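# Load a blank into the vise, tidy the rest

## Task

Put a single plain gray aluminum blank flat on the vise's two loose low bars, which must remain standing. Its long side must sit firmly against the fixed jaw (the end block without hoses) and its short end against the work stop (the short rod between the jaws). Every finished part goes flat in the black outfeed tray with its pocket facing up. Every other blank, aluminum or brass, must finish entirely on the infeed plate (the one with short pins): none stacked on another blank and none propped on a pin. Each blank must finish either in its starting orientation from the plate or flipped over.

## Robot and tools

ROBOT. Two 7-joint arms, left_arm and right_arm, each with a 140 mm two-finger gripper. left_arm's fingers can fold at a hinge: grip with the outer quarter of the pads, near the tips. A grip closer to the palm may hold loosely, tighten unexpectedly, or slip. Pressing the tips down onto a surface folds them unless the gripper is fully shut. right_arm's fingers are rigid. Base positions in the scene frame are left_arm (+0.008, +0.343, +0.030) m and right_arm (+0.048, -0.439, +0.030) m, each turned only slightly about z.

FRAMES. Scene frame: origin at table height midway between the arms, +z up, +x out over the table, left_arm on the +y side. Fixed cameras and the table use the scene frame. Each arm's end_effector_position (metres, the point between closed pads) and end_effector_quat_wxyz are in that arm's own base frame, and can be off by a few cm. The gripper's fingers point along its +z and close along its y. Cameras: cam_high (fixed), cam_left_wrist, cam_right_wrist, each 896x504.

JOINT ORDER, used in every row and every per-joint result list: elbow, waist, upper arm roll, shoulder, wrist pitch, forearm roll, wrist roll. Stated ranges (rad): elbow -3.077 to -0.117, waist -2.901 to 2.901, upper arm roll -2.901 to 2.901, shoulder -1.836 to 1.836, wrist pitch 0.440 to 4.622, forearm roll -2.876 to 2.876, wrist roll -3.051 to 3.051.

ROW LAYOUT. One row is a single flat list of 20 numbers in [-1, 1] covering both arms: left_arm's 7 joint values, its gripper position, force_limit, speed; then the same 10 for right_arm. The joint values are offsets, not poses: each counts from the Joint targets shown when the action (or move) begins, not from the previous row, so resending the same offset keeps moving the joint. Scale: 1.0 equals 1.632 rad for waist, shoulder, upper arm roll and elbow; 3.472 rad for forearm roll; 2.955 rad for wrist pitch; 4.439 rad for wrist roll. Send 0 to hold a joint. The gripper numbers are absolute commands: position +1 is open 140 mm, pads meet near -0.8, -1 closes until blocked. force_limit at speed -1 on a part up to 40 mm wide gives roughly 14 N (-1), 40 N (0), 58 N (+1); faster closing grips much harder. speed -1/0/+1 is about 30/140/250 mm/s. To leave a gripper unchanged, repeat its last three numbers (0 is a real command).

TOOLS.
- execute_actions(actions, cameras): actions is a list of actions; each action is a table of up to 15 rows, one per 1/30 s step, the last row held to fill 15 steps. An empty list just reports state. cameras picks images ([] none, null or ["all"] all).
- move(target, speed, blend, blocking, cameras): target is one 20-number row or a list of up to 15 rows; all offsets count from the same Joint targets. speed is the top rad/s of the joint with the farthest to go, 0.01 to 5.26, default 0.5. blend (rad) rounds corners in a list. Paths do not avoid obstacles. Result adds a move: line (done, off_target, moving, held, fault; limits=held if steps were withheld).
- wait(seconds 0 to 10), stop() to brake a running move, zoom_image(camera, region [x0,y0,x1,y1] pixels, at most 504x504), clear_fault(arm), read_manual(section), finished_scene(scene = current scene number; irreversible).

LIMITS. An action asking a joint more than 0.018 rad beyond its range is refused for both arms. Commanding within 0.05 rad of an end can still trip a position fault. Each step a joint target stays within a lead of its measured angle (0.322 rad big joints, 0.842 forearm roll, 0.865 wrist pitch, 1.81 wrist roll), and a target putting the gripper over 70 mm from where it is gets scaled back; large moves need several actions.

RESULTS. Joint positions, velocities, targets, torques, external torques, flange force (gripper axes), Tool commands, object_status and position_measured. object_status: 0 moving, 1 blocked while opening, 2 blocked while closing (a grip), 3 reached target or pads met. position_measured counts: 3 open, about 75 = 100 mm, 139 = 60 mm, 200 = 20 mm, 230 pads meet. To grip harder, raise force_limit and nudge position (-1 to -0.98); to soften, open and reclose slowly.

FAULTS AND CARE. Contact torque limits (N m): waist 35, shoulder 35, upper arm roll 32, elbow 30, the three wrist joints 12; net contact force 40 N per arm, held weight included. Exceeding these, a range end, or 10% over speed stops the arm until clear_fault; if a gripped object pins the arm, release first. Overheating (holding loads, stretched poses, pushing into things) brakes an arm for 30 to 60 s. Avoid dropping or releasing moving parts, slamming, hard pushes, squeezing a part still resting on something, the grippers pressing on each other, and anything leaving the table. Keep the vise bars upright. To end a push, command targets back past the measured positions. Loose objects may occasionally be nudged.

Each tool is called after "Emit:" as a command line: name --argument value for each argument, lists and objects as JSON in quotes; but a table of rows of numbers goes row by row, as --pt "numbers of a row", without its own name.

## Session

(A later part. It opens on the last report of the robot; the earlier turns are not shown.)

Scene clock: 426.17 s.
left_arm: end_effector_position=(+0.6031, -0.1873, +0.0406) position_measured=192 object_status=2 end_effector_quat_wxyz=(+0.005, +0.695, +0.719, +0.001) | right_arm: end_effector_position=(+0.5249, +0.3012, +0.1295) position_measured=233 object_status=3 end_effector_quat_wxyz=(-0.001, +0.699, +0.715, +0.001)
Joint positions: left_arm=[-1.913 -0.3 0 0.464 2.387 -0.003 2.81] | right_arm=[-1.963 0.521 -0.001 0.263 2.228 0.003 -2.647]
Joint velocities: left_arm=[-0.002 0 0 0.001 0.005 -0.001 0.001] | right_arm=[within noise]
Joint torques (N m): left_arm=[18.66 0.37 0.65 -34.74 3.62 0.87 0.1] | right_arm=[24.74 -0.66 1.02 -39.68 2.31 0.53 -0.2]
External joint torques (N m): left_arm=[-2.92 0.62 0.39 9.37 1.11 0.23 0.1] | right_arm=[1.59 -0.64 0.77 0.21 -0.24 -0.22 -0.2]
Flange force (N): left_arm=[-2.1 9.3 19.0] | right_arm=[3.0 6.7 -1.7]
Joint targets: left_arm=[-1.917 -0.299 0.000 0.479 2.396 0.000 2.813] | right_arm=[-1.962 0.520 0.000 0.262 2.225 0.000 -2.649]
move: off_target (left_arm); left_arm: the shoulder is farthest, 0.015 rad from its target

Emit:
move --target '[0.00106,0,0,-0.01072,-0.0065,0,0,-1,-1,-1, 0,0,0,0,0,0,0,-1,-1,0]' --speed 0.05 --cameras '["cam_left_wrist"]'

Scene clock: 430.03 s.
left_arm: end_effector_position=(+0.6014, -0.1867, +0.0408) position_measured=192 object_status=2 end_effector_quat_wxyz=(+0.002, +0.695, +0.719, +0.000) | right_arm: end_effector_position=(+0.5249, +0.3011, +0.1295) position_measured=233 object_status=3 end_effector_quat_wxyz=(-0.001, +0.699, +0.715, +0.001)
Joint positions: left_arm=[-1.914 -0.3 0 0.463 2.381 -0.003 2.81] | right_arm=[-1.963 0.521 -0.001 0.263 2.228 0.003 -2.647]
Joint velocities: left_arm=[-0.001 0 0 -0.001 -0.003 -0.001 -0.001] | right_arm=[within noise]
Joint torques (N m): left_arm=[20.88 0.37 1.02 -44.42 2.17 0.88 0.12] | right_arm=[24.74 -0.72 1.03 -39.65 2.34 0.53 -0.21]
External joint torques (N m): left_arm=[-0.61 0.72 0.84 -0.46 -0.31 0.24 0.12] | right_arm=[1.51 -0.78 0.71 0.46 -0.23 -0.22 -0.21]
Flange force (N): left_arm=[2.3 -2.6 -1.3] | right_arm=[3.0 7.1 -1.2]
Joint targets: left_arm=[-1.915 -0.299 0.000 0.461 2.377 0.000 2.813] | right_arm=[-1.962 0.520 0.000 0.262 2.225 0.000 -2.649]
move: done
cam_left_wrist: T_world_to_cam=[[0.999432, 0.033444, 0.00409171, -0.588061], [0.0300279, -0.939198, 0.342062, -0.199282], [0.0152828, -0.341745, -0.939669, 0.108173], [0, 0, 0, 1]] pos_world=[0.592058, -0.13053, 0.172219]

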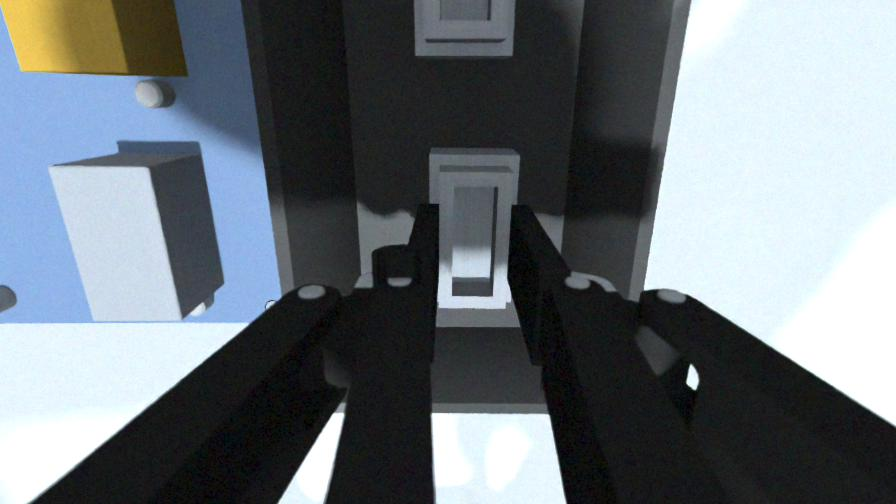

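Emit:
execute_actions --actions '[[[0,0,0,0,0,0,0,-0.2,-1,-1, 0,0,0,0,0,0,0,-1,-1,0]],[[0,0,0,0,0,0,0,-0.2,-1,-1, 0,0,0,0,0,0,0,-1,-1,0]]]' --cameras '["cam_left_wrist"]'

Scene clock: 441.90 s.
left_arm: end_effector_position=(+0.6005, -0.1865, +0.0405) position_measured=154 object_status=3 end_effector_quat_wxyz=(+0.001, +0.695, +0.719, -0.001) | right_arm: end_effector_position=(+0.5249, +0.3011, +0.1295) position_measured=233 object_status=3 end_effector_quat_wxyz=(-0.001, +0.699, +0.715, +0.001)
Joint positions: left_arm=[-1.914 -0.3 0 0.463 2.379 -0.003 2.81] | right_arm=[-1.963 0.521 -0.001 0.263 2.228 0.002 -2.647]
Joint torques (N m): left_arm=[21.29 0.37 0.94 -44 2.41 0.87 0.13] | right_arm=[24.64 -0.69 1.04 -39.67 2.36 0.52 -0.23]
External joint torques (N m): left_arm=[-0.26 0.54 0.61 0.03 -0.08 0.23 0.13] | right_arm=[1.44 -0.67 0.78 0.38 -0.2 -0.23 -0.23]
External joint torques at the end of the 1st action: left_arm=[-0.26 0.5 0.5 -0.05 -0.07 0.21 0.11] | right_arm=[1.37 -0.64 0.73 0.35 -0.21 -0.22 -0.2]
Flange force (N): left_arm=[1.3 -0.5 0.0] | right_arm=[2.8 6.6 -1.2]
Flange force at the end of the 1st action (N): left_arm=[1.3 -0.7 -0.2] | right_arm=[2.7 6.2 -1.2]
Joint targets: left_arm=[-1.915 -0.299 0.000 0.461 2.377 0.000 2.813] | right_arm=[-1.962 0.520 0.000 0.262 2.225 0.000 -2.649]
Step readings (joint positions of left_arm | right_arm; steps 1 to 15: 1st action; 16 to 30: 2nd action):
0: [-1.914 -0.300 0.000 0.463 2.380 -0.003 2.810] | [-1.963 0.521 -0.001 0.263 2.228 0.002 -2.647]
1: [-1.914 -0.300 0.000 0.463 2.380 -0.003 2.810] | [-1.963 0.521 -0.001 0.263 2.228 0.002 -2.647]
2: [-1.914 -0.300 0.000 0.463 2.380 -0.003 2.810] | [-1.963 0.521 -0.001 0.263 2.228 0.002 -2.647]
4: [-1.914 -0.300 0.000 0.463 2.380 -0.003 2.810] | [-1.963 0.521 -0.001 0.263 2.228 0.002 -2.647]
8: [-1.914 -0.300 0.000 0.463 2.379 -0.003 2.810] | [-1.963 0.521 -0.001 0.263 2.228 0.002 -2.647]
15: [-1.914 -0.300 0.000 0.463 2.379 -0.003 2.810] | [-1.963 0.521 -0.001 0.263 2.228 0.002 -2.647]
16: [-1.914 -0.300 0.000 0.463 2.379 -0.003 2.810] | [-1.963 0.521 -0.001 0.263 2.228 0.002 -2.647]
17: [-1.914 -0.300 0.000 0.463 2.379 -0.003 2.810] | [-1.963 0.521 -0.001 0.263 2.228 0.002 -2.647]
19: [-1.914 -0.300 0.000 0.463 2.379 -0.003 2.810] | [-1.963 0.521 -0.001 0.263 2.228 0.002 -2.647]
23: [-1.914 -0.300 0.000 0.463 2.379 -0.003 2.810] | [-1.963 0.521 -0.001 0.263 2.228 0.002 -2.647]
30: [-1.914 -0.300 0.000 0.463 2.379 -0.003 2.810] | [-1.963 0.521 -0.001 0.263 2.228 0.002 -2.647]
cam_left_wrist: T_world_to_cam=[[0.999441, 0.0333843, 0.0015876, -0.586944], [0.0308381, -0.939445, 0.341309, -0.199384], [0.0128858, -0.34107, -0.93995, 0.109616], [0, 0, 0, 1]] pos_world=[0.591352, -0.130329, 0.172017]

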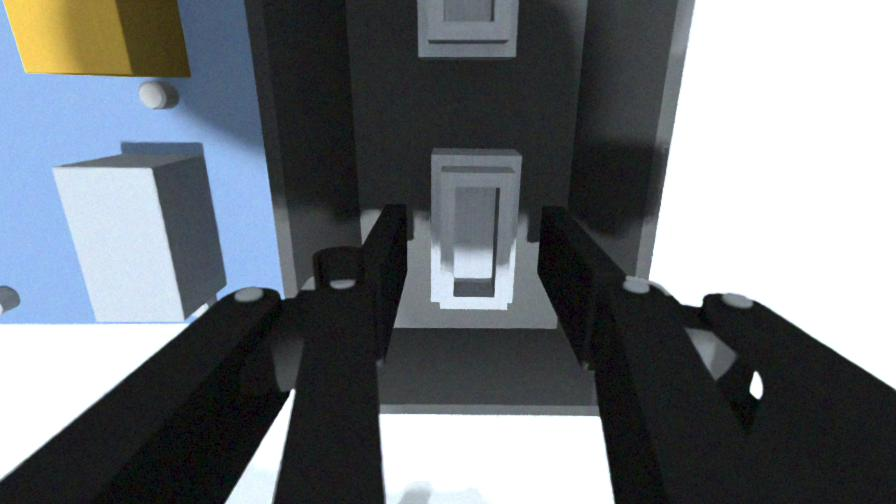

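Emit:
move --pt "0.02017 0 0 -0.06548 -0.04731 0 0 -0.2 -1 -1 0.01877 0 0 -0.02245 -0.02277 0 0 0.17 -1 0" --pt "-0.41944 0.42838 0 -0.58884 -0.09356 0 -0.18303 -0.2 -1 -1 0.01877 0 0 -0.02245 -0.02277 0 0 0.17 -1 0" --pt "-0.41944 0.42838 0 -0.58884 -0.09356 0 -0.18303 -0.2 -1 -1 0.33063 0.25827 0 0.20196 -0.07106 0 0.09646 0.17 -1 0" --speed '[0.2,0.8,0.6]'

Scene clock: 463.80 s.
left_arm: end_effector_position=(+0.3531, +0.1483, +0.2086) position_measured=154 object_status=3 end_effector_quat_wxyz=(+0.001, +0.016, +1.000, -0.001) | right_arm: end_effector_position=(+0.4198, +0.5799, +0.1406) position_measured=108 object_status=3 end_effector_quat_wxyz=(-0.002, +0.698, +0.716, +0.002)
Joint positions: left_arm=[-2.599 0.399 0.001 -0.498 2.102 -0.003 2.004] | right_arm=[-1.424 0.942 0.001 0.591 2.019 0.002 -2.226]
Joint velocities: left_arm=[within noise] | right_arm=[-0.002 0 0.001 0 0.001 -0.001 0.007]
Joint torques (N m): left_arm=[23.69 0.95 0.09 -14.86 2.36 0.94 -0.23] | right_arm=[26.29 -0.38 1.33 -49.7 2.33 0.65 0]
External joint torques (N m): left_arm=[-0.1 0.95 0.58 -0.49 -0.06 0.2 -0.23] | right_arm=[1.75 -0.53 0.62 0.84 -0.28 -0.2 0]
Flange force (N): left_arm=[2.5 0.6 -0.6] | right_arm=[11.0 8.9 -1.9]
Joint targets: left_arm=[-2.600 0.400 0.000 -0.500 2.100 0.000 2.000] | right_arm=[-1.422 0.941 0.000 0.592 2.015 0.000 -2.221]
move: done
cam_left_wrist: T_world_to_cam=[[0.0321751, 0.999481, -0.00161848, -0.152212], [0.939631, -0.0296964, 0.340898, -0.390355], [0.340673, -0.0124892, -0.940099, 0.220602], [0, 0, 0, 1]] pos_world=[0.296534, 0.143296, 0.340213]
cam_right_wrist: T_world_to_cam=[[0.999025, 0.0435269, -0.00740646, -0.434202], [0.0434321, -0.938622, 0.342202, 0.482123], [0.00794311, -0.34219, -0.939597, 0.462763], [0, 0, 0, 1]] pos_world=[0.409163, 0.629784, 0.266612]

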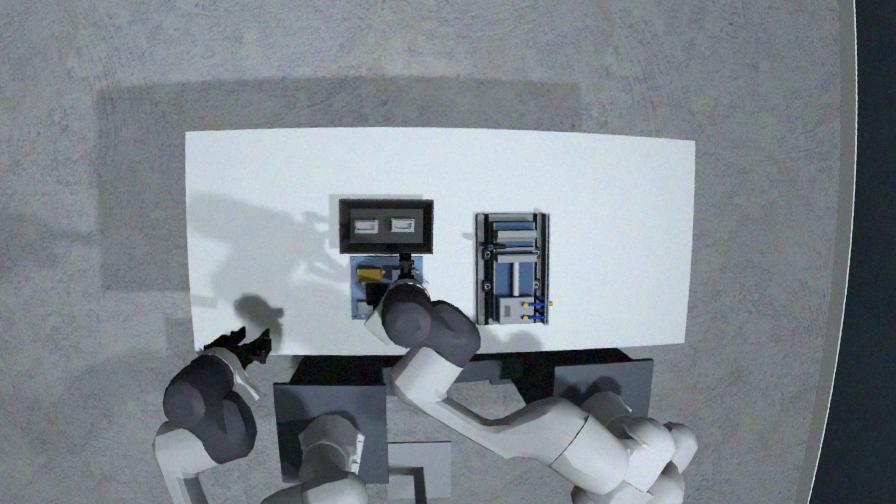

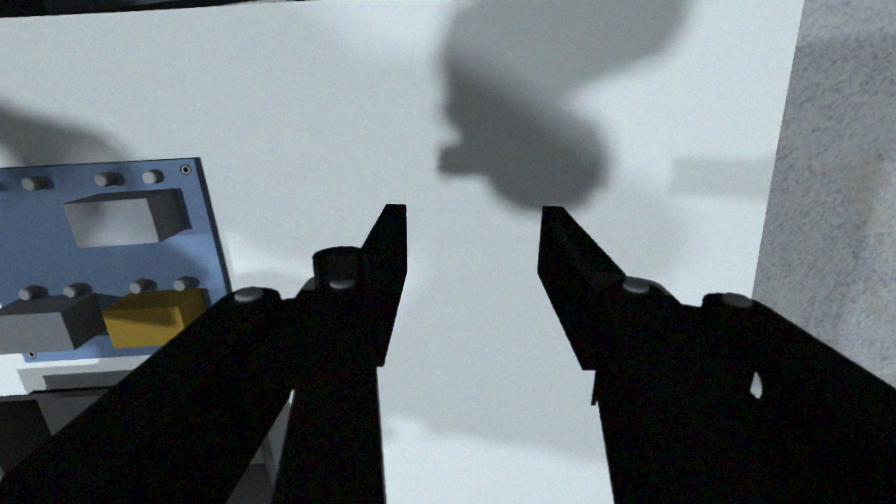

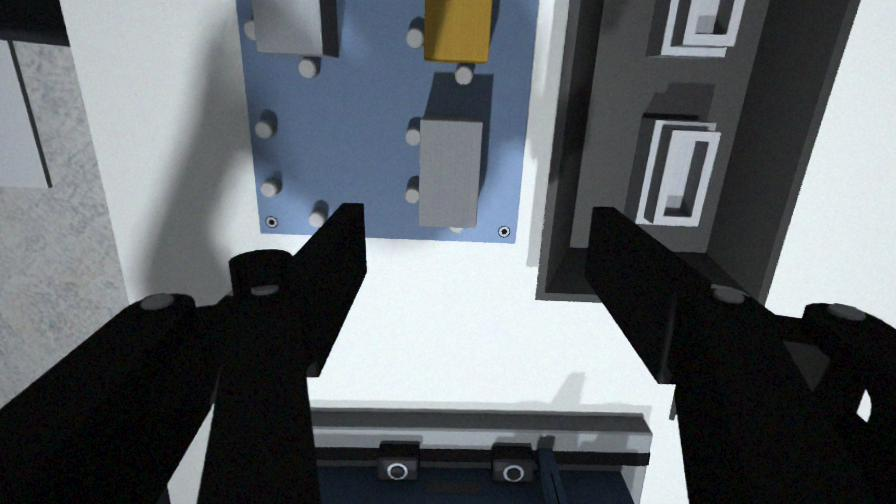

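Emit:
move --pt "0 0 0 0 0 0 0 -0.2 -1 -1 -0.03364 0.01146 0 0.0434 0.04255 0 0.00196 -1 -1 0" --pt "0 0 0 0 0 0 0 -0.2 -1 -1 -0.03812 0.01146 0 0.05545 0.05168 0 0.00196 -1 -1 0" --speed '[0.2,0.06]' --cameras '["cam_right_wrist"]'

Scene clock: 496.83 s.
left_arm: end_effector_position=(+0.3529, +0.1482, +0.2085) position_measured=154 object_status=3 end_effector_quat_wxyz=(+0.001, +0.016, +1.000, -0.001) | right_arm: end_effector_position=(+0.4098, +0.5854, +0.0608) position_measured=233 object_status=3 end_effector_quat_wxyz=(-0.001, +0.696, +0.718, -0.002)
Joint positions: left_arm=[-2.599 0.399 0.001 -0.498 2.102 -0.003 2.003] | right_arm=[-1.483 0.958 0.001 0.682 2.162 0.002 -2.215]
Joint velocities: left_arm=[within noise] | right_arm=[-0.001 0 0 -0.001 0.004 0 -0.001]
Joint torques (N m): left_arm=[23.86 0.9 0.16 -14.82 2.4 0.95 -0.2] | right_arm=[25.02 0.04 1.47 -51.03 2.8 0.57 0.05]
External joint torques (N m): left_arm=[0.03 0.92 0.67 -0.44 -0.02 0.21 -0.2] | right_arm=[1.31 0.17 0.88 0.8 0.21 -0.2 0.05]
Flange force (N): left_arm=[2.0 1.0 -0.6] | right_arm=[8.1 5.4 0.9]
Joint targets: left_arm=[-2.600 0.400 0.000 -0.500 2.100 0.000 2.000] | right_arm=[-1.485 0.960 0.000 0.683 2.167 0.000 -2.212]
move: done
cam_right_wrist: T_world_to_cam=[[0.998747, 0.0487346, -0.0113552, -0.427619], [0.0496432, -0.936463, 0.347235, 0.510823], [0.00628863, -0.347363, -0.93771, 0.393359], [0, 0, 0, 1]] pos_world=[0.399251, 0.635846, 0.186626]

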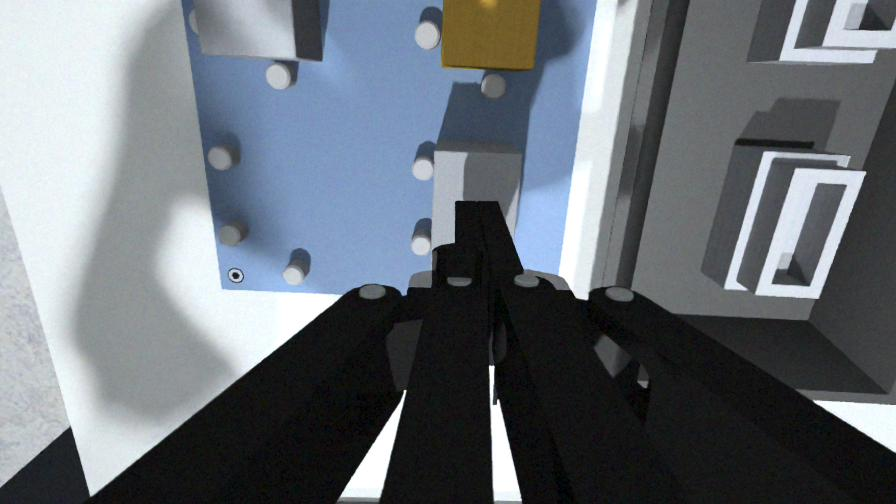

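Emit:
move --target '[0,0,0,0,0,0,0,-0.2,-1,-1, -0.00182,0,0,0.00675,0.00473,0,0,-1,-1,0]' --speed 0.04 --cameras '[]'

Scene clock: 499.70 s.
left_arm: end_effector_position=(+0.3529, +0.1482, +0.2085) position_measured=154 object_status=3 end_effector_quat_wxyz=(+0.001, +0.016, +1.000, -0.001) | right_arm: end_effector_position=(+0.4099, +0.5856, +0.0532) position_measured=233 object_status=3 end_effector_quat_wxyz=(-0.001, +0.696, +0.718, -0.001)
Joint positions: left_arm=[-2.599 0.399 0.001 -0.498 2.102 -0.003 2.003] | right_arm=[-1.486 0.958 0.001 0.692 2.176 0.002 -2.215]
Joint velocities: left_arm=[within noise] | right_arm=[0.001 0.001 0 0 0.003 0 0]
Joint torques (N m): left_arm=[23.85 0.94 0.13 -14.77 2.41 0.95 -0.21] | right_arm=[24.72 0.06 1.58 -50.88 2.79 0.54 0.14]
External joint torques (N m): left_arm=[0.09 0.96 0.63 -0.41 -0.01 0.22 -0.21] | right_arm=[1.13 0.09 0.92 1.01 0.2 -0.22 0.14]
Flange force (N): left_arm=[1.8 1.1 -0.7] | right_arm=[7.9 5.2 1.3]
Joint targets: left_arm=[-2.600 0.400 0.000 -0.500 2.100 0.000 2.000] | right_arm=[-1.488 0.960 0.000 0.694 2.181 0.000 -2.212]
move: done

Emit:
move --target '[0,0,0,0,0,0,0,-0.2,-1,-1, -0.00108,0,0,0.00509,0.00349,0,0,-1,-1,0]' --speed 0.04 --cameras '[]'

Scene clock: 502.93 s.
left_arm: end_effector_position=(+0.3528, +0.1482, +0.2085) position_measured=154 object_status=3 end_effector_quat_wxyz=(+0.001, +0.016, +1.000, -0.001) | right_arm: end_effector_position=(+0.4100, +0.5857, +0.0475) position_measured=233 object_status=3 end_effector_quat_wxyz=(-0.001, +0.696, +0.718, -0.001)
Joint positions: left_arm=[-2.599 0.399 0.001 -0.498 2.102 -0.003 2.003] | right_arm=[-1.488 0.958 0.001 0.701 2.187 0.002 -2.215]
Joint velocities: left_arm=[within noise] | right_arm=[-0.001 0 0 0 0.004 0 -0.001]
Joint torques (N m): left_arm=[23.91 0.92 0.19 -14.74 2.41 0.95 -0.17] | right_arm=[24.71 0.07 1.55 -50.98 2.87 0.54 0.14]
External joint torques (N m): left_arm=[0.12 0.94 0.7 -0.48 -0.01 0.21 -0.17] | right_arm=[1.11 -0.1 0.73 1.19 0.27 -0.22 0.14]
Flange force (N): left_arm=[2.0 1.1 -0.8] | right_arm=[7.9 5.5 1.8]
Joint targets: left_arm=[-2.600 0.400 0.000 -0.500 2.100 0.000 2.000] | right_arm=[-1.489 0.960 0.000 0.702 2.192 0.000 -2.212]
move: done

Emit:
move --target '[0,0,0,0,0,0,0,-0.2,-1,-1, -0.00086,0,0,0.00539,0.00345,0,0,-1,-1,0]' --speed 0.04 --cameras '[]'

Scene clock: 506.00 s.
left_arm: end_effector_position=(+0.3528, +0.1481, +0.2085) position_measured=154 object_status=3 end_effector_quat_wxyz=(+0.001, +0.015, +1.000, -0.001) | right_arm: end_effector_position=(+0.4109, +0.5870, +0.0458) position_measured=233 object_status=3 end_effector_quat_wxyz=(-0.001, +0.696, +0.718, +0.001)
Joint positions: left_arm=[-2.599 0.399 0.001 -0.498 2.102 -0.003 2.003] | right_arm=[-1.488 0.958 0.001 0.704 2.195 0.002 -2.215]
Joint velocities: left_arm=[within noise] | right_arm=[-0.001 0.001 0 0.002 0.005 0 0]
Joint torques (N m): left_arm=[23.88 0.89 0.14 -14.71 2.43 0.95 -0.2] | right_arm=[23.54 0 1.62 -47.77 3.08 0.54 0.06]
External joint torques (N m): left_arm=[0.07 0.92 0.65 -0.36 0.01 0.21 -0.2] | right_arm=[-0.08 -0.23 0.76 4.54 0.46 -0.22 0.06]
Flange force (N): left_arm=[1.7 1.1 -0.5] | right_arm=[10.6 8.0 7.3]
Joint targets: left_arm=[-2.600 0.400 0.000 -0.500 2.100 0.000 2.000] | right_arm=[-1.491 0.960 0.000 0.711 2.202 0.000 -2.212]
move: done

Emit:
move --pt "0 0 0 0 0 0 0 -0.2 -1 -1 0.00824 0 0 -0.0293 -0.0208 0 0 -1 -1 0" --pt "0 0 0 0 0 0 0 -0.2 -1 -1 0.00824 0 0 -0.0293 -0.0208 0 0 -0.08 -1 0" --pt "0 0 0 0 0 0 0 -0.2 -1 -1 -0.00123 0 0 0.00821 0.00514 0 0 -0.08 -1 0" --speed '[0.1,0.1,0.08]' --cameras '["cam_right_wrist"]'

Scene clock: 522.80 s.
left_arm: end_effector_position=(+0.3528, +0.1481, +0.2085) position_measured=154 object_status=3 end_effector_quat_wxyz=(+0.001, +0.015, +1.000, -0.001) | right_arm: end_effector_position=(+0.4097, +0.5853, +0.0315) position_measured=139 object_status=3 end_effector_quat_wxyz=(-0.001, +0.696, +0.718, -0.002)
Joint positions: left_arm=[-2.599 0.399 0.001 -0.498 2.102 -0.003 2.003] | right_arm=[-1.492 0.958 0.001 0.724 2.212 0.002 -2.215]
Joint velocities: left_arm=[within noise] | right_arm=[0 0 0 0 0.004 0.001 -0.001]
Joint torques (N m): left_arm=[23.9 0.88 0.2 -14.69 2.43 0.94 -0.2] | right_arm=[24.67 0.08 1.53 -51.65 2.73 0.52 0.11]
External joint torques (N m): left_arm=[0.14 0.98 0.79 -0.39 0.02 0.21 -0.2] | right_arm=[1.41 -0.06 0.73 0.58 0.15 -0.23 0.11]
Flange force (N): left_arm=[1.7 1.4 -0.6] | right_arm=[7.8 5.5 0.9]
Joint targets: left_arm=[-2.600 0.400 0.000 -0.500 2.100 0.000 2.000] | right_arm=[-1.493 0.960 0.000 0.724 2.217 0.000 -2.212]
move: done
cam_right_wrist: T_world_to_cam=[[0.99877, 0.0481842, -0.0117135, -0.427552], [0.0492489, -0.936315, 0.34769, 0.521021], [0.00578564, -0.347839, -0.937537, 0.366267], [0, 0, 0, 1]] pos_world=[0.399247, 0.635843, 0.157227]

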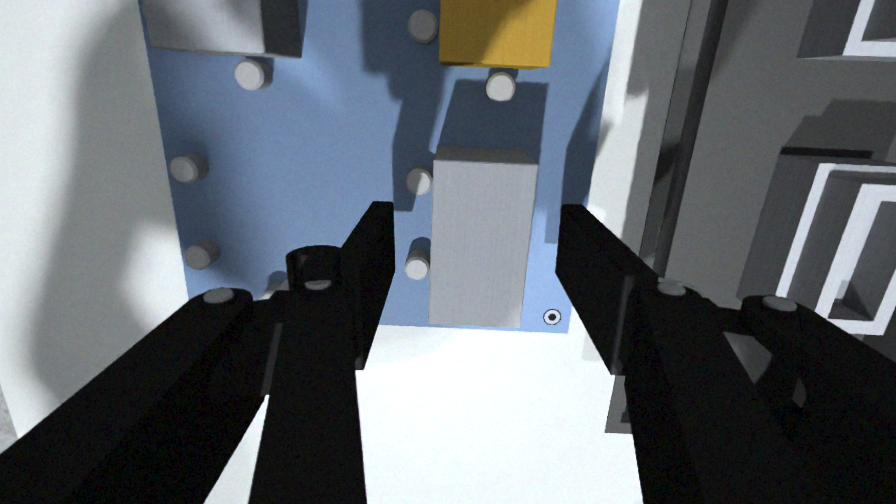

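Emit:
move --pt "0 0 0 0 0 0 0 -0.2 -1 -1 0.00301 -0.00104 0 0.00172 -0.00072 0 -0.00038 -0.08 -1 0" --pt "0 0 0 0 0 0 0 -0.2 -1 -1 0.00301 -0.00104 0 0.00172 -0.00072 0 -0.00038 -1 -1 -1" --speed '[0.05,0.05]' --cameras '["cam_right_wrist"]'

Scene clock: 537.37 s.
left_arm: end_effector_position=(+0.3527, +0.1481, +0.2085) position_measured=154 object_status=3 end_effector_quat_wxyz=(+0.001, +0.015, +1.000, -0.001) | right_arm: end_effector_position=(+0.4103, +0.5861, +0.0315) position_measured=180 object_status=0 end_effector_quat_wxyz=(-0.001, +0.696, +0.718, -0.001)
Joint positions: left_arm=[-2.599 0.399 0.001 -0.498 2.102 -0.003 2.003] | right_arm=[-1.489 0.958 0.001 0.725 2.213 0.002 -2.215]
Joint torques (N m): left_arm=[23.92 0.88 0.22 -14.7 2.43 0.95 -0.19] | right_arm=[24.9 -0.23 1.56 -51.16 2.7 0.56 0.03]
External joint torques (N m): left_arm=[0.05 0.8 0.61 -0.24 0.01 0.21 -0.19] | right_arm=[1.59 -0.59 0.59 1.15 0.1 -0.19 0.03]
Flange force (N): left_arm=[1.3 1.1 -0.4] | right_arm=[9.7 8.0 1.6]
Joint targets: left_arm=[-2.600 0.400 0.000 -0.500 2.100 0.000 2.000] | right_arm=[-1.488 0.958 0.000 0.727 2.215 0.000 -2.214]
move: done
cam_right_wrist: T_world_to_cam=[[0.998783, 0.0482008, -0.0104685, -0.428299], [0.0488419, -0.936864, 0.346266, 0.52227], [0.00688272, -0.346356, -0.938078, 0.365269], [0, 0, 0, 1]] pos_world=[0.399755, 0.636453, 0.157323]

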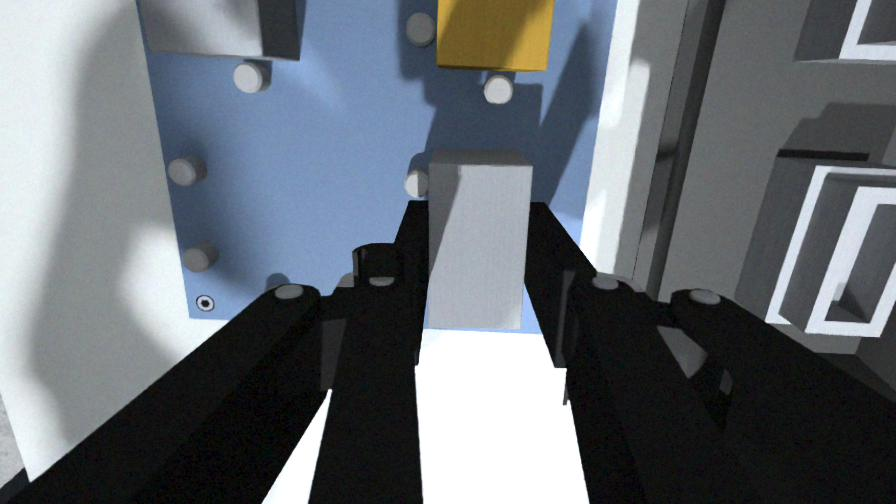

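Emit:
move --target '[0,0,0,0,0,0,0,-0.2,-1,-1, 0.03077,0,0,-0.06867,-0.05493,0,0,-1,-1,-1]' --speed 0.12 --cameras '["cam_right_wrist"]'

Scene clock: 583.00 s.
left_arm: end_effector_position=(+0.3527, +0.1481, +0.2084) position_measured=154 object_status=3 end_effector_quat_wxyz=(+0.001, +0.015, +1.000, -0.001) | right_arm: end_effector_position=(+0.4106, +0.5866, +0.1181) position_measured=180 object_status=2 end_effector_quat_wxyz=(-0.001, +0.696, +0.718, +0.000)
Joint positions: left_arm=[-2.599 0.399 0.001 -0.498 2.101 -0.003 2.003] | right_arm=[-1.44 0.958 0.001 0.617 2.056 0.002 -2.215]
Joint velocities: left_arm=[within noise] | right_arm=[0 0 0 0 -0.004 -0.001 0]
Joint torques (N m): left_arm=[23.95 0.84 0.18 -14.7 2.44 0.94 -0.19] | right_arm=[26.81 -0.21 1.51 -51.69 2.44 0.63 0.04]
External joint torques (N m): left_arm=[0.19 0.85 0.68 -0.41 0.02 0.2 -0.18] | right_arm=[2.4 -0.5 0.68 -0.61 -0.17 -0.21 0.04]
Flange force (N): left_arm=[1.5 1.2 -0.7] | right_arm=[9.8 7.7 -3.3]
Joint targets: left_arm=[-2.600 0.400 0.000 -0.500 2.100 0.000 2.000] | right_arm=[-1.438 0.958 0.000 0.615 2.052 0.000 -2.214]
move: done
cam_right_wrist: T_world_to_cam=[[0.998768, 0.0486333, -0.00983179, -0.427942], [0.0490341, -0.937171, 0.345407, 0.492988], [0.00758419, -0.345463, -0.938402, 0.445875], [0, 0, 0, 1]] pos_world=[0.39986, 0.63686, 0.243921]

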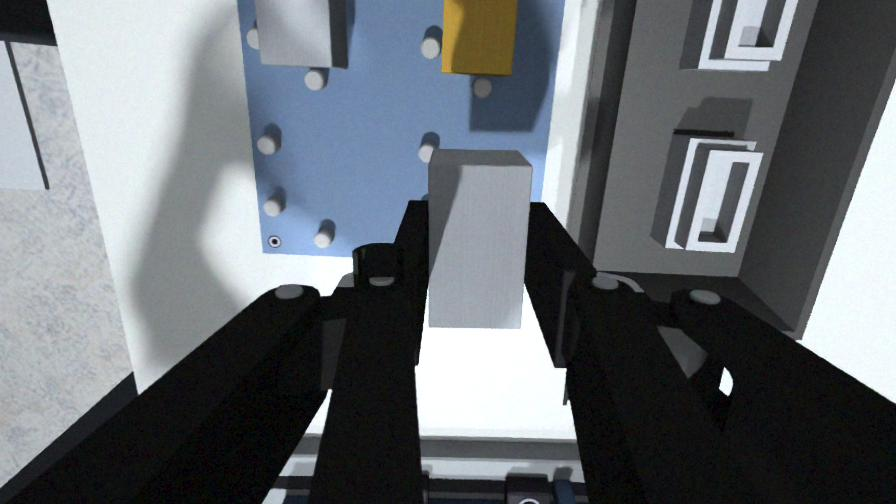

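Emit:
move --target '[0,0,0,0,0,0,0,-0.2,-1,-1, -0.37441,-0.25867,0,-0.27782,0.05334,0,-0.09284,-1,-1,-1]' --speed 0.4 --cameras '["cam_right_wrist", "cam_high"]'

Emit:
zoom_image --camera "cam_right_wrist" --region '[400, 0, 620, 160]'

Emit:
zoom_image --camera "cam_right_wrist" --region '[380, 140, 620, 340]'

Scene clock: 589.07 s.
left_arm: end_effector_position=(+0.3527, +0.1481, +0.2084) position_measured=154 object_status=3 end_effector_quat_wxyz=(+0.001, +0.015, +1.000, -0.001) | right_arm: end_effector_position=(+0.4948, +0.2935, +0.1479) position_measured=180 object_status=2 end_effector_quat_wxyz=(-0.002, +0.703, +0.711, -0.004)
Joint positions: left_arm=[-2.599 0.399 0.001 -0.498 2.101 -0.003 2.003] | right_arm=[-2.049 0.537 -0.002 0.165 2.205 0.002 -2.621]
Joint velocities: left_arm=[within noise] | right_arm=[-0.001 0.001 0.001 0 0 0 -0.006]
Joint torques (N m): left_arm=[23.9 0.89 0.23 -14.66 2.45 0.94 -0.17] | right_arm=[25.25 -0.37 1.25 -37.93 2.91 0.55 -0.27]
External joint torques (N m): left_arm=[0.11 0.91 0.74 -0.36 0.03 0.21 -0.17] | right_arm=[2.07 -0.25 1.2 -1.2 0.39 -0.21 -0.27]
Flange force (N): left_arm=[1.6 1.3 -0.5] | right_arm=[2.2 3.5 -2.8]
Joint targets: left_arm=[-2.600 0.400 0.000 -0.500 2.100 0.000 2.000] | right_arm=[-2.049 0.536 0.000 0.161 2.210 0.000 -2.626]
move: done
cam_right_wrist: T_world_to_cam=[[0.999431, 0.029771, -0.0158288, -0.49142], [0.033425, -0.936492, 0.349093, 0.21074], [-0.00443071, -0.349424, -0.936954, 0.378757], [0, 0, 0, 1]] pos_world=[0.485775, 0.344333, 0.273531]
Images, in order (width x height): cam_high 896x504, cam_right_wrist 896x504.

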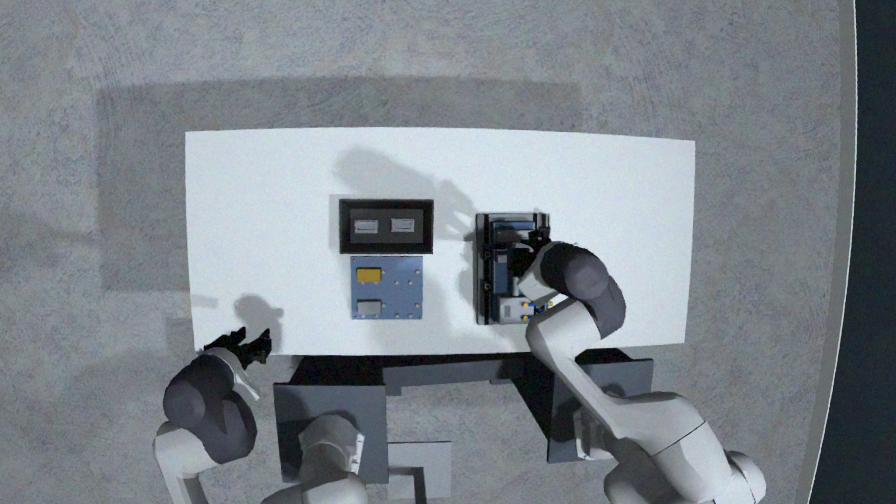

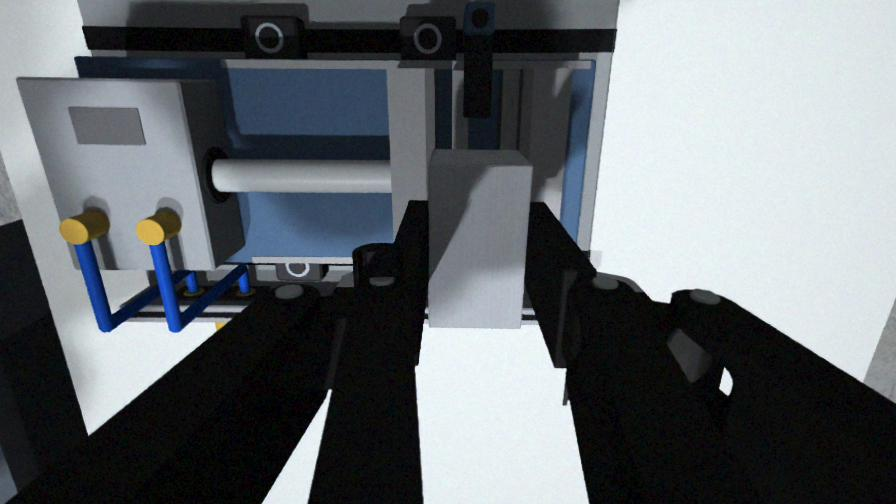

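Scaled by 2.291 (camera's finer frame: 1280x720).

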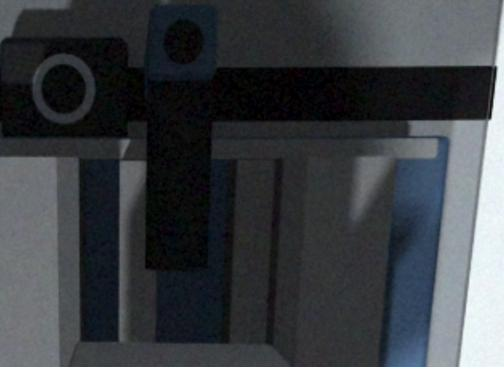

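Scaled by 2.100 (camera's finer frame: 1280x720).

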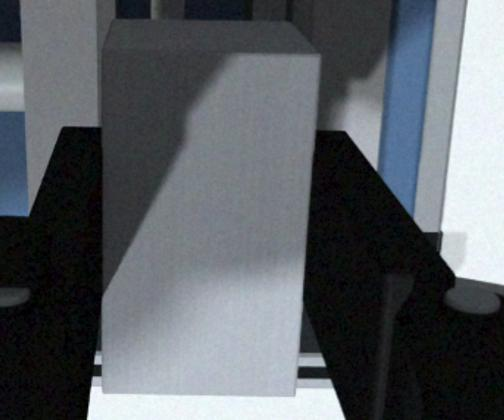

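Emit:
zoom_image --camera "cam_right_wrist" --region '[500, 62, 584, 146]'

Emit:
zoom_image --camera "cam_right_wrist" --region '[384, 62, 468, 146]'

Emit:
zoom_image --camera "cam_right_wrist" --region '[530, 170, 614, 254]'

Scaled by 6.000 (camera's finer frame: 1280x720).

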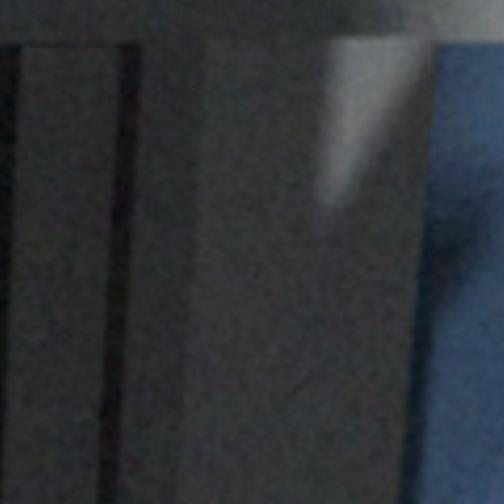

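Scaled by 6.000 (camera's finer frame: 1280x720).

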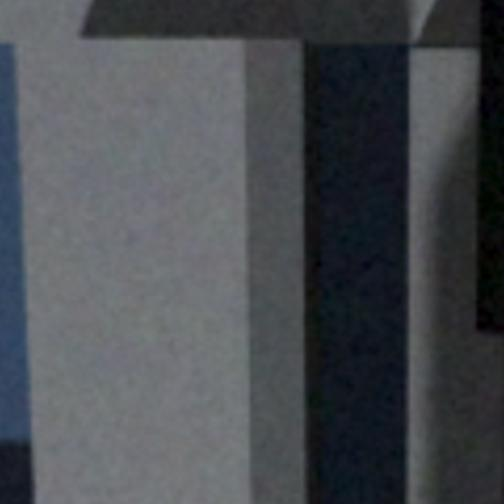

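Scaled by 6.000 (camera's finer frame: 1280x720).

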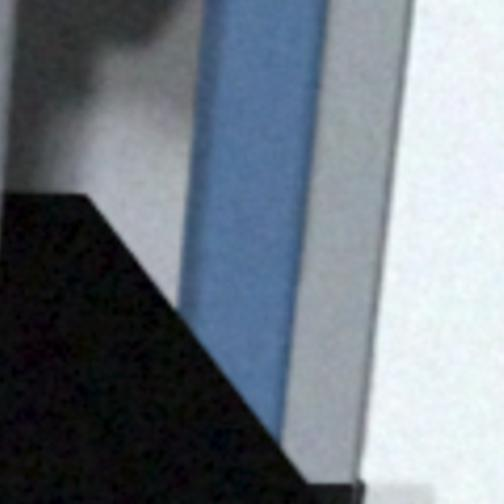

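Emit:
move --target '[0,0,0,0,0,0,0,-0.2,-1,-1, -0.00218,0.00469,0,0.02706,0.01615,0,-0.00144,-1,-1,-1]' --speed 0.1 --cameras '["cam_right_wrist"]'

Emit:
zoom_image --camera "cam_right_wrist" --region '[400, 20, 600, 220]'

Scene clock: 645.13 s.
left_arm: end_effector_position=(+0.3527, +0.1481, +0.2084) position_measured=154 object_status=3 end_effector_quat_wxyz=(+0.001, +0.015, +1.000, -0.001) | right_arm: end_effector_position=(+0.4972, +0.2986, +0.1257) position_measured=180 object_status=2 end_effector_quat_wxyz=(-0.002, +0.698, +0.716, -0.004)
Joint positions: left_arm=[-2.599 0.399 0.001 -0.498 2.101 -0.003 2.003] | right_arm=[-2.053 0.542 -0.002 0.207 2.252 0.002 -2.629]
Joint velocities: left_arm=[within noise] | right_arm=[0 0.001 0.001 0 0.004 0 -0.003]
Joint torques (N m): left_arm=[23.96 0.89 0.25 -14.69 2.46 0.94 -0.2] | right_arm=[25.12 0.1 1.19 -38.34 2.85 0.52 -0.23]
External joint torques (N m): left_arm=[0.19 0.92 0.77 -0.42 0.04 0.2 -0.2] | right_arm=[2.13 0.14 1.02 -0.35 0.29 -0.22 -0.23]
Flange force (N): left_arm=[1.6 1.3 -0.7] | right_arm=[3.8 5.8 -1.7]
Joint targets: left_arm=[-2.600 0.400 0.000 -0.500 2.100 0.000 2.000] | right_arm=[-2.052 0.544 0.000 0.206 2.258 0.000 -2.632]
move: done
cam_right_wrist: T_world_to_cam=[[0.998974, 0.0427003, -0.0151044, -0.49813], [0.0452867, -0.936087, 0.348841, 0.217219], [0.000756617, -0.349167, -0.93706, 0.357212], [0, 0, 0, 1]] pos_world=[0.487511, 0.349333, 0.25143]

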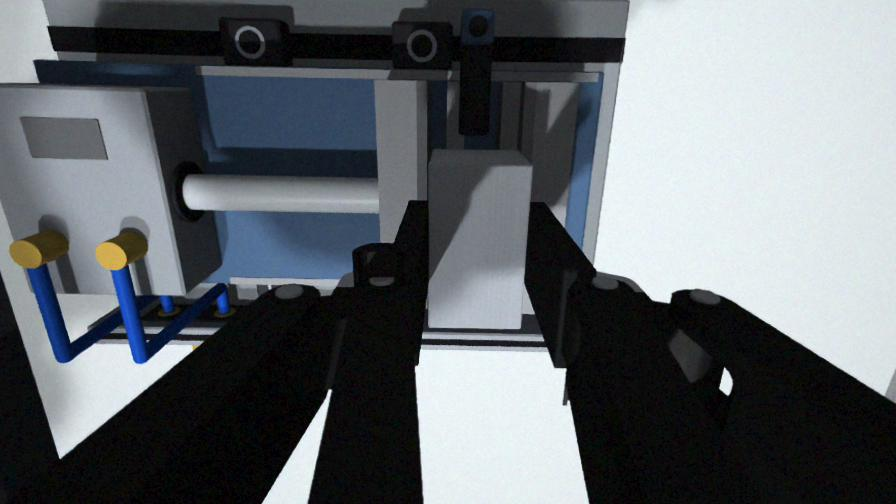

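Scaled by 2.520 (camera's finer frame: 1280x720).

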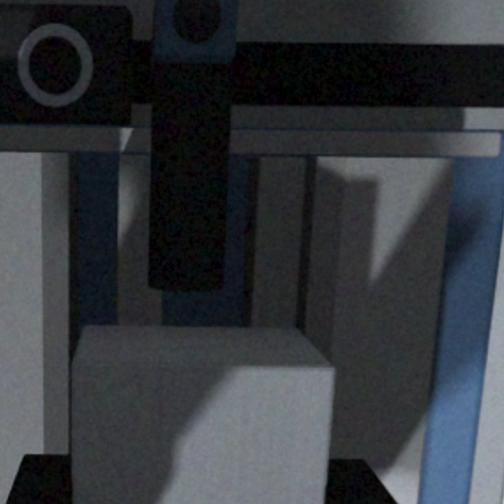

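Emit:
move --target '[0,0,0,0,0,0,0,-0.2,-1,-1, -0.00776,0,0,0.01379,0.0119,0,0,-1,-1,-1]' --speed 0.05 --cameras '["cam_right_wrist"]'

Emit:
zoom_image --camera "cam_right_wrist" --region '[400, 40, 580, 220]'

Scene clock: 675.07 s.
left_arm: end_effector_position=(+0.3527, +0.1481, +0.2084) position_measured=154 object_status=3 end_effector_quat_wxyz=(+0.001, +0.015, +1.000, -0.001) | right_arm: end_effector_position=(+0.4976, +0.2988, +0.1108) position_measured=180 object_status=2 end_effector_quat_wxyz=(-0.002, +0.698, +0.716, -0.003)
Joint positions: left_arm=[-2.599 0.399 0.001 -0.498 2.101 -0.003 2.003] | right_arm=[-2.065 0.542 -0.002 0.229 2.287 0.002 -2.629]
Joint velocities: left_arm=[within noise] | right_arm=[0 0.001 0 -0.001 0.003 -0.001 0.002]
Joint torques (N m): left_arm=[23.91 0.83 0.24 -14.69 2.46 0.94 -0.21] | right_arm=[24.55 0.04 1.23 -38.38 2.85 0.52 -0.2]
External joint torques (N m): left_arm=[0.16 0.85 0.76 -0.36 0.05 0.21 -0.21] | right_arm=[2.11 -0.14 0.82 -0.29 0.33 -0.19 -0.2]
Flange force (N): left_arm=[1.4 1.3 -0.6] | right_arm=[3.5 6.0 -1.3]
Joint targets: left_arm=[-2.600 0.400 0.000 -0.500 2.100 0.000 2.000] | right_arm=[-2.065 0.544 0.000 0.228 2.293 0.000 -2.632]
move: done
cam_right_wrist: T_world_to_cam=[[0.998954, 0.0434947, -0.0140917, -0.498976], [0.0456785, -0.936239, 0.348381, 0.222481], [0.00195954, -0.34866, -0.937247, 0.342566], [0, 0, 0, 1]] pos_world=[0.48762, 0.349437, 0.236529]

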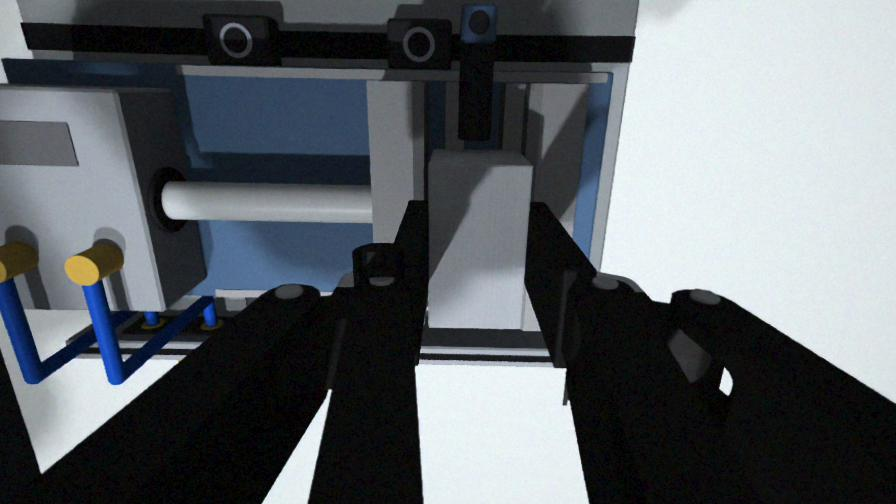

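Scaled by 2.800 (camera's finer frame: 1280x720).

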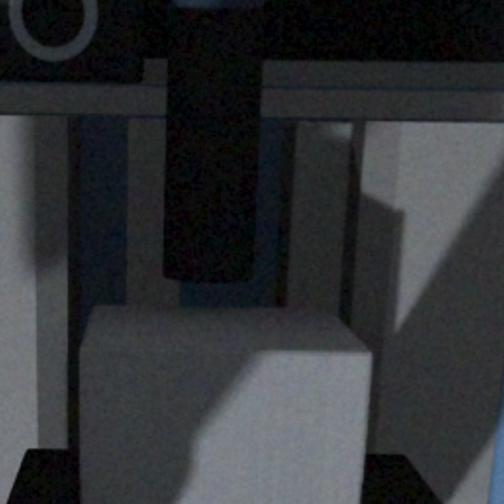

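Emit:
move --target '[0,0,0,0,0,0,0,-0.2,-1,-1, 0.00506,-0.00136,0,0.0035,-0.00086,0,-0.0005,-1,-1,-1]' --speed 0.02 --cameras '[]'

Scene clock: 684.30 s.
left_arm: end_effector_position=(+0.3527, +0.1481, +0.2084) position_measured=154 object_status=3 end_effector_quat_wxyz=(+0.001, +0.015, +1.000, -0.001) | right_arm: end_effector_position=(+0.4990, +0.2997, +0.1099) position_measured=180 object_status=2 end_effector_quat_wxyz=(-0.001, +0.697, +0.717, -0.003)
Joint positions: left_arm=[-2.599 0.399 0.001 -0.498 2.101 -0.003 2.003] | right_arm=[-2.06 0.542 -0.002 0.234 2.288 0.002 -2.631]
Joint torques (N m): left_arm=[23.94 0.85 0.27 -14.69 2.45 0.95 -0.15] | right_arm=[25.48 -0.35 1.15 -38.05 2.66 0.52 -0.26]
External joint torques (N m): left_arm=[0.22 0.83 0.73 -0.41 0.04 0.21 -0.15] | right_arm=[2.89 -0.47 0.81 0.45 0.11 -0.19 -0.26]
Flange force (N): left_arm=[1.5 1.3 -0.8] | right_arm=[5.6 10.9 -1.3]
Joint targets: left_arm=[-2.600 0.400 0.000 -0.500 2.100 0.000 2.000] | right_arm=[-2.057 0.541 0.000 0.234 2.290 0.000 -2.634]
move: done

Emit:
move --target '[0,0,0,0,0,0,0,-0.2,-1,-1, 0.00303,-0.00082,0,0.0021,-0.00052,0,-0.0003,-1,-1,-1]' --speed 0.02 --cameras '["cam_right_wrist"]'

Emit:
zoom_image --camera "cam_right_wrist" --region '[420, 60, 564, 204]'

Scene clock: 688.43 s.
left_arm: end_effector_position=(+0.3527, +0.1481, +0.2084) position_measured=154 object_status=3 end_effector_quat_wxyz=(+0.001, +0.015, +1.000, -0.001) | right_arm: end_effector_position=(+0.4994, +0.3002, +0.1092) position_measured=180 object_status=2 end_effector_quat_wxyz=(-0.002, +0.697, +0.717, -0.003)
Joint positions: left_arm=[-2.599 0.399 0.001 -0.498 2.101 -0.003 2.003] | right_arm=[-2.056 0.542 -0.001 0.238 2.287 0.002 -2.632]
Joint torques (N m): left_arm=[23.9 0.83 0.22 -14.66 2.46 0.96 -0.2] | right_arm=[26.12 -1.06 0.94 -38.81 3.1 0.5 -0.28]
External joint torques (N m): left_arm=[0.17 0.88 0.76 -0.41 0.06 0.23 -0.2] | right_arm=[3.44 -1.03 0.72 -0.12 0.53 -0.21 -0.28]
Flange force (N): left_arm=[1.6 1.3 -0.6] | right_arm=[5.0 11.3 -1.6]
Joint targets: left_arm=[-2.600 0.400 0.000 -0.500 2.100 0.000 2.000] | right_arm=[-2.052 0.540 0.000 0.237 2.289 0.000 -2.636]
move: done
cam_right_wrist: T_world_to_cam=[[0.998826, 0.0461981, -0.0145499, -0.501644], [0.0483717, -0.93607, 0.348474, 0.22296], [0.00247913, -0.348768, -0.937206, 0.341359], [0, 0, 0, 1]] pos_world=[0.489424, 0.350936, 0.234929]

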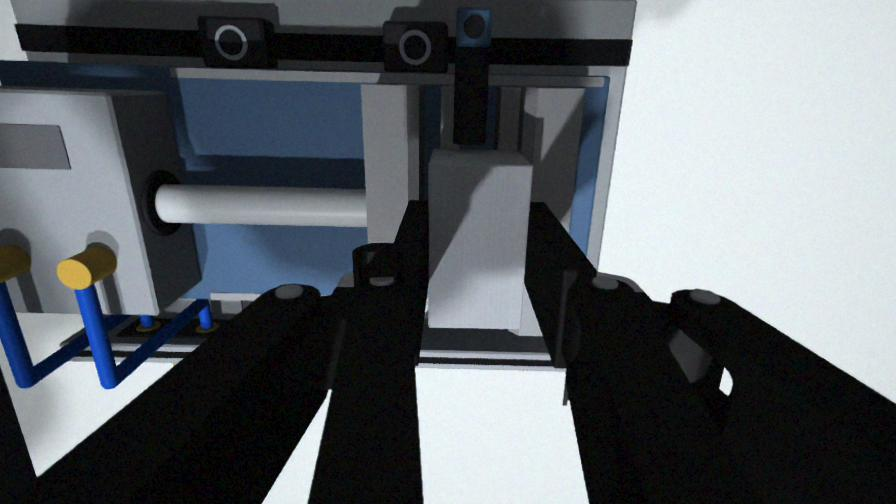

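Scaled by 3.500 (camera's finer frame: 1280x720).

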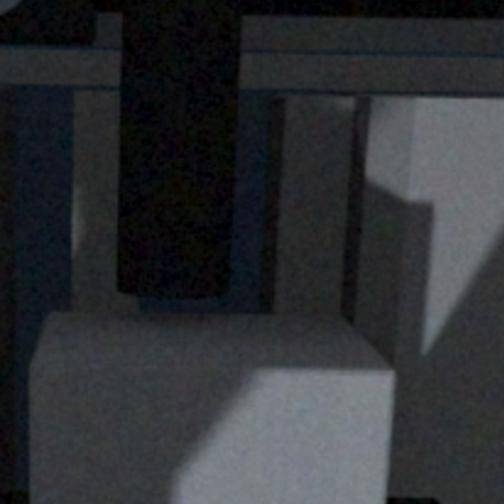

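Emit:
move --target '[0,0,0,0,0,0,0,-0.2,-1,-1, 0.00413,0.0027,0,0.00162,-0.00139,0,0.00099,-1,-1,-1]' --speed 0.02 --cameras '["cam_right_wrist"]'

Emit:
zoom_image --camera "cam_right_wrist" --region '[420, 60, 564, 204]'

Scene clock: 703.20 s.
left_arm: end_effector_position=(+0.3527, +0.1481, +0.2084) position_measured=154 object_status=3 end_effector_quat_wxyz=(+0.001, +0.015, +1.000, -0.001) | right_arm: end_effector_position=(+0.4995, +0.3010, +0.1091) position_measured=180 object_status=2 end_effector_quat_wxyz=(-0.002, +0.696, +0.718, -0.005)
Joint positions: left_arm=[-2.599 0.399 0.001 -0.498 2.101 -0.003 2.003] | right_arm=[-2.051 0.543 -0.001 0.241 2.282 0.002 -2.632]
Joint torques (N m): left_arm=[23.93 0.82 0.21 -14.71 2.46 0.94 -0.21] | right_arm=[26.27 -0.02 0.92 -39.39 3.35 0.51 -0.02]
External joint torques (N m): left_arm=[0.06 0.83 0.71 -0.3 0.03 0.2 -0.21] | right_arm=[3.7 0.14 0.82 -0.76 0.82 -0.21 -0.01]
Flange force (N): left_arm=[1.5 1.2 -0.4] | right_arm=[6.1 9.6 -2.2]
Joint targets: left_arm=[-2.600 0.400 0.000 -0.500 2.100 0.000 2.000] | right_arm=[-2.045 0.544 0.000 0.240 2.285 0.000 -2.631]
move: done
cam_right_wrist: T_world_to_cam=[[0.998735, 0.0472378, -0.0172491, -0.501758], [0.050287, -0.935434, 0.349905, 0.222308], [0.000393365, -0.35033, -0.936626, 0.343013], [0, 0, 0, 1]] pos_world=[0.489809, 0.351825, 0.234834]

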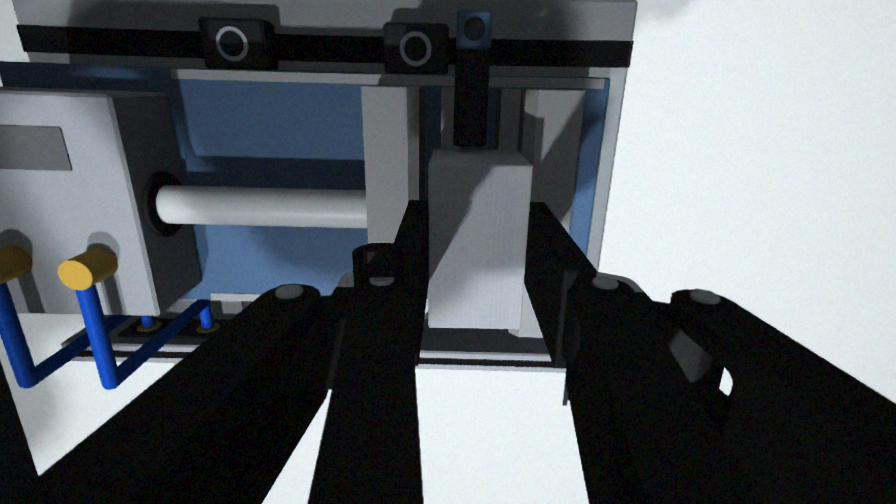

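Scaled by 3.500 (camera's finer frame: 1280x720).

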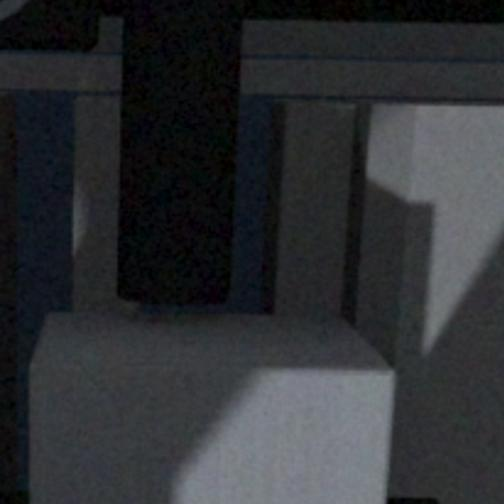

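Emit:
move --target '[0,0,0,0,0,0,0,-0.2,-1,-1, 0.00428,0.00315,0,0.00297,-0.00073,0,0.00116,-1,-1,-1]' --speed 0.02 --cameras '["cam_right_wrist"]'

Emit:
zoom_image --camera "cam_right_wrist" --region '[420, 60, 564, 204]'

Scene clock: 711.37 s.
left_arm: end_effector_position=(+0.3526, +0.1481, +0.2084) position_measured=154 object_status=3 end_effector_quat_wxyz=(+0.001, +0.015, +1.000, -0.001) | right_arm: end_effector_position=(+0.4994, +0.3035, +0.1090) position_measured=180 object_status=2 end_effector_quat_wxyz=(-0.002, +0.696, +0.718, -0.006)
Joint positions: left_arm=[-2.599 0.399 0.001 -0.498 2.101 -0.003 2.003] | right_arm=[-2.044 0.547 -0.001 0.246 2.278 0.002 -2.63]
Joint torques (N m): left_arm=[23.92 0.85 0.29 -14.67 2.46 0.96 -0.21] | right_arm=[27.42 0.82 1.78 -39.47 3.51 0.59 0.03]
External joint torques (N m): left_arm=[0.09 0.85 0.76 -0.29 0.03 0.22 -0.21] | right_arm=[4.85 0.78 1.5 -0.65 0.98 -0.12 0.03]
Flange force (N): left_arm=[1.4 1.3 -0.4] | right_arm=[9.5 13.0 -2.6]
Joint targets: left_arm=[-2.600 0.400 0.000 -0.500 2.100 0.000 2.000] | right_arm=[-2.038 0.550 0.000 0.245 2.283 0.000 -2.626]
move: done
cam_right_wrist: T_world_to_cam=[[0.998611, 0.0493056, -0.0185919, -0.502142], [0.0526943, -0.934987, 0.350747, 0.223367], [-0.0000893531, -0.351239, -0.936286, 0.344251], [0, 0, 0, 1]] pos_world=[0.489705, 0.354518, 0.234636]

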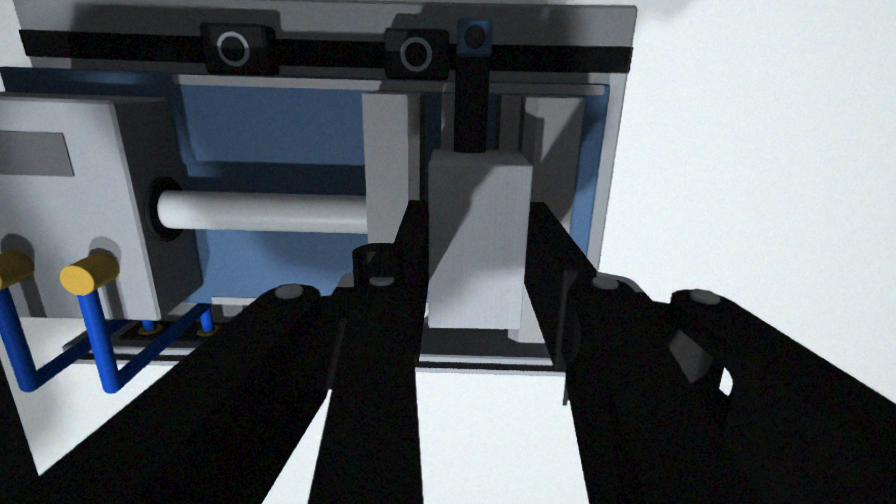

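Scaled by 3.500 (camera's finer frame: 1280x720).

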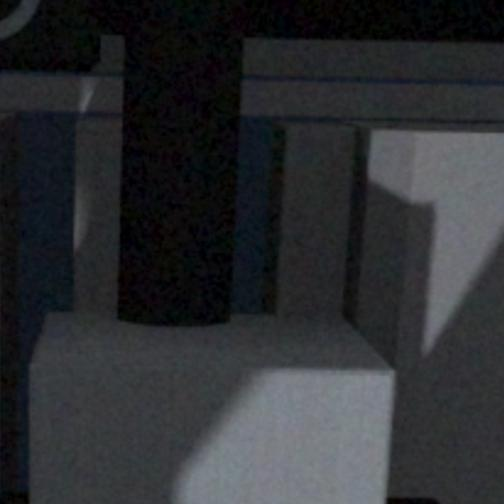

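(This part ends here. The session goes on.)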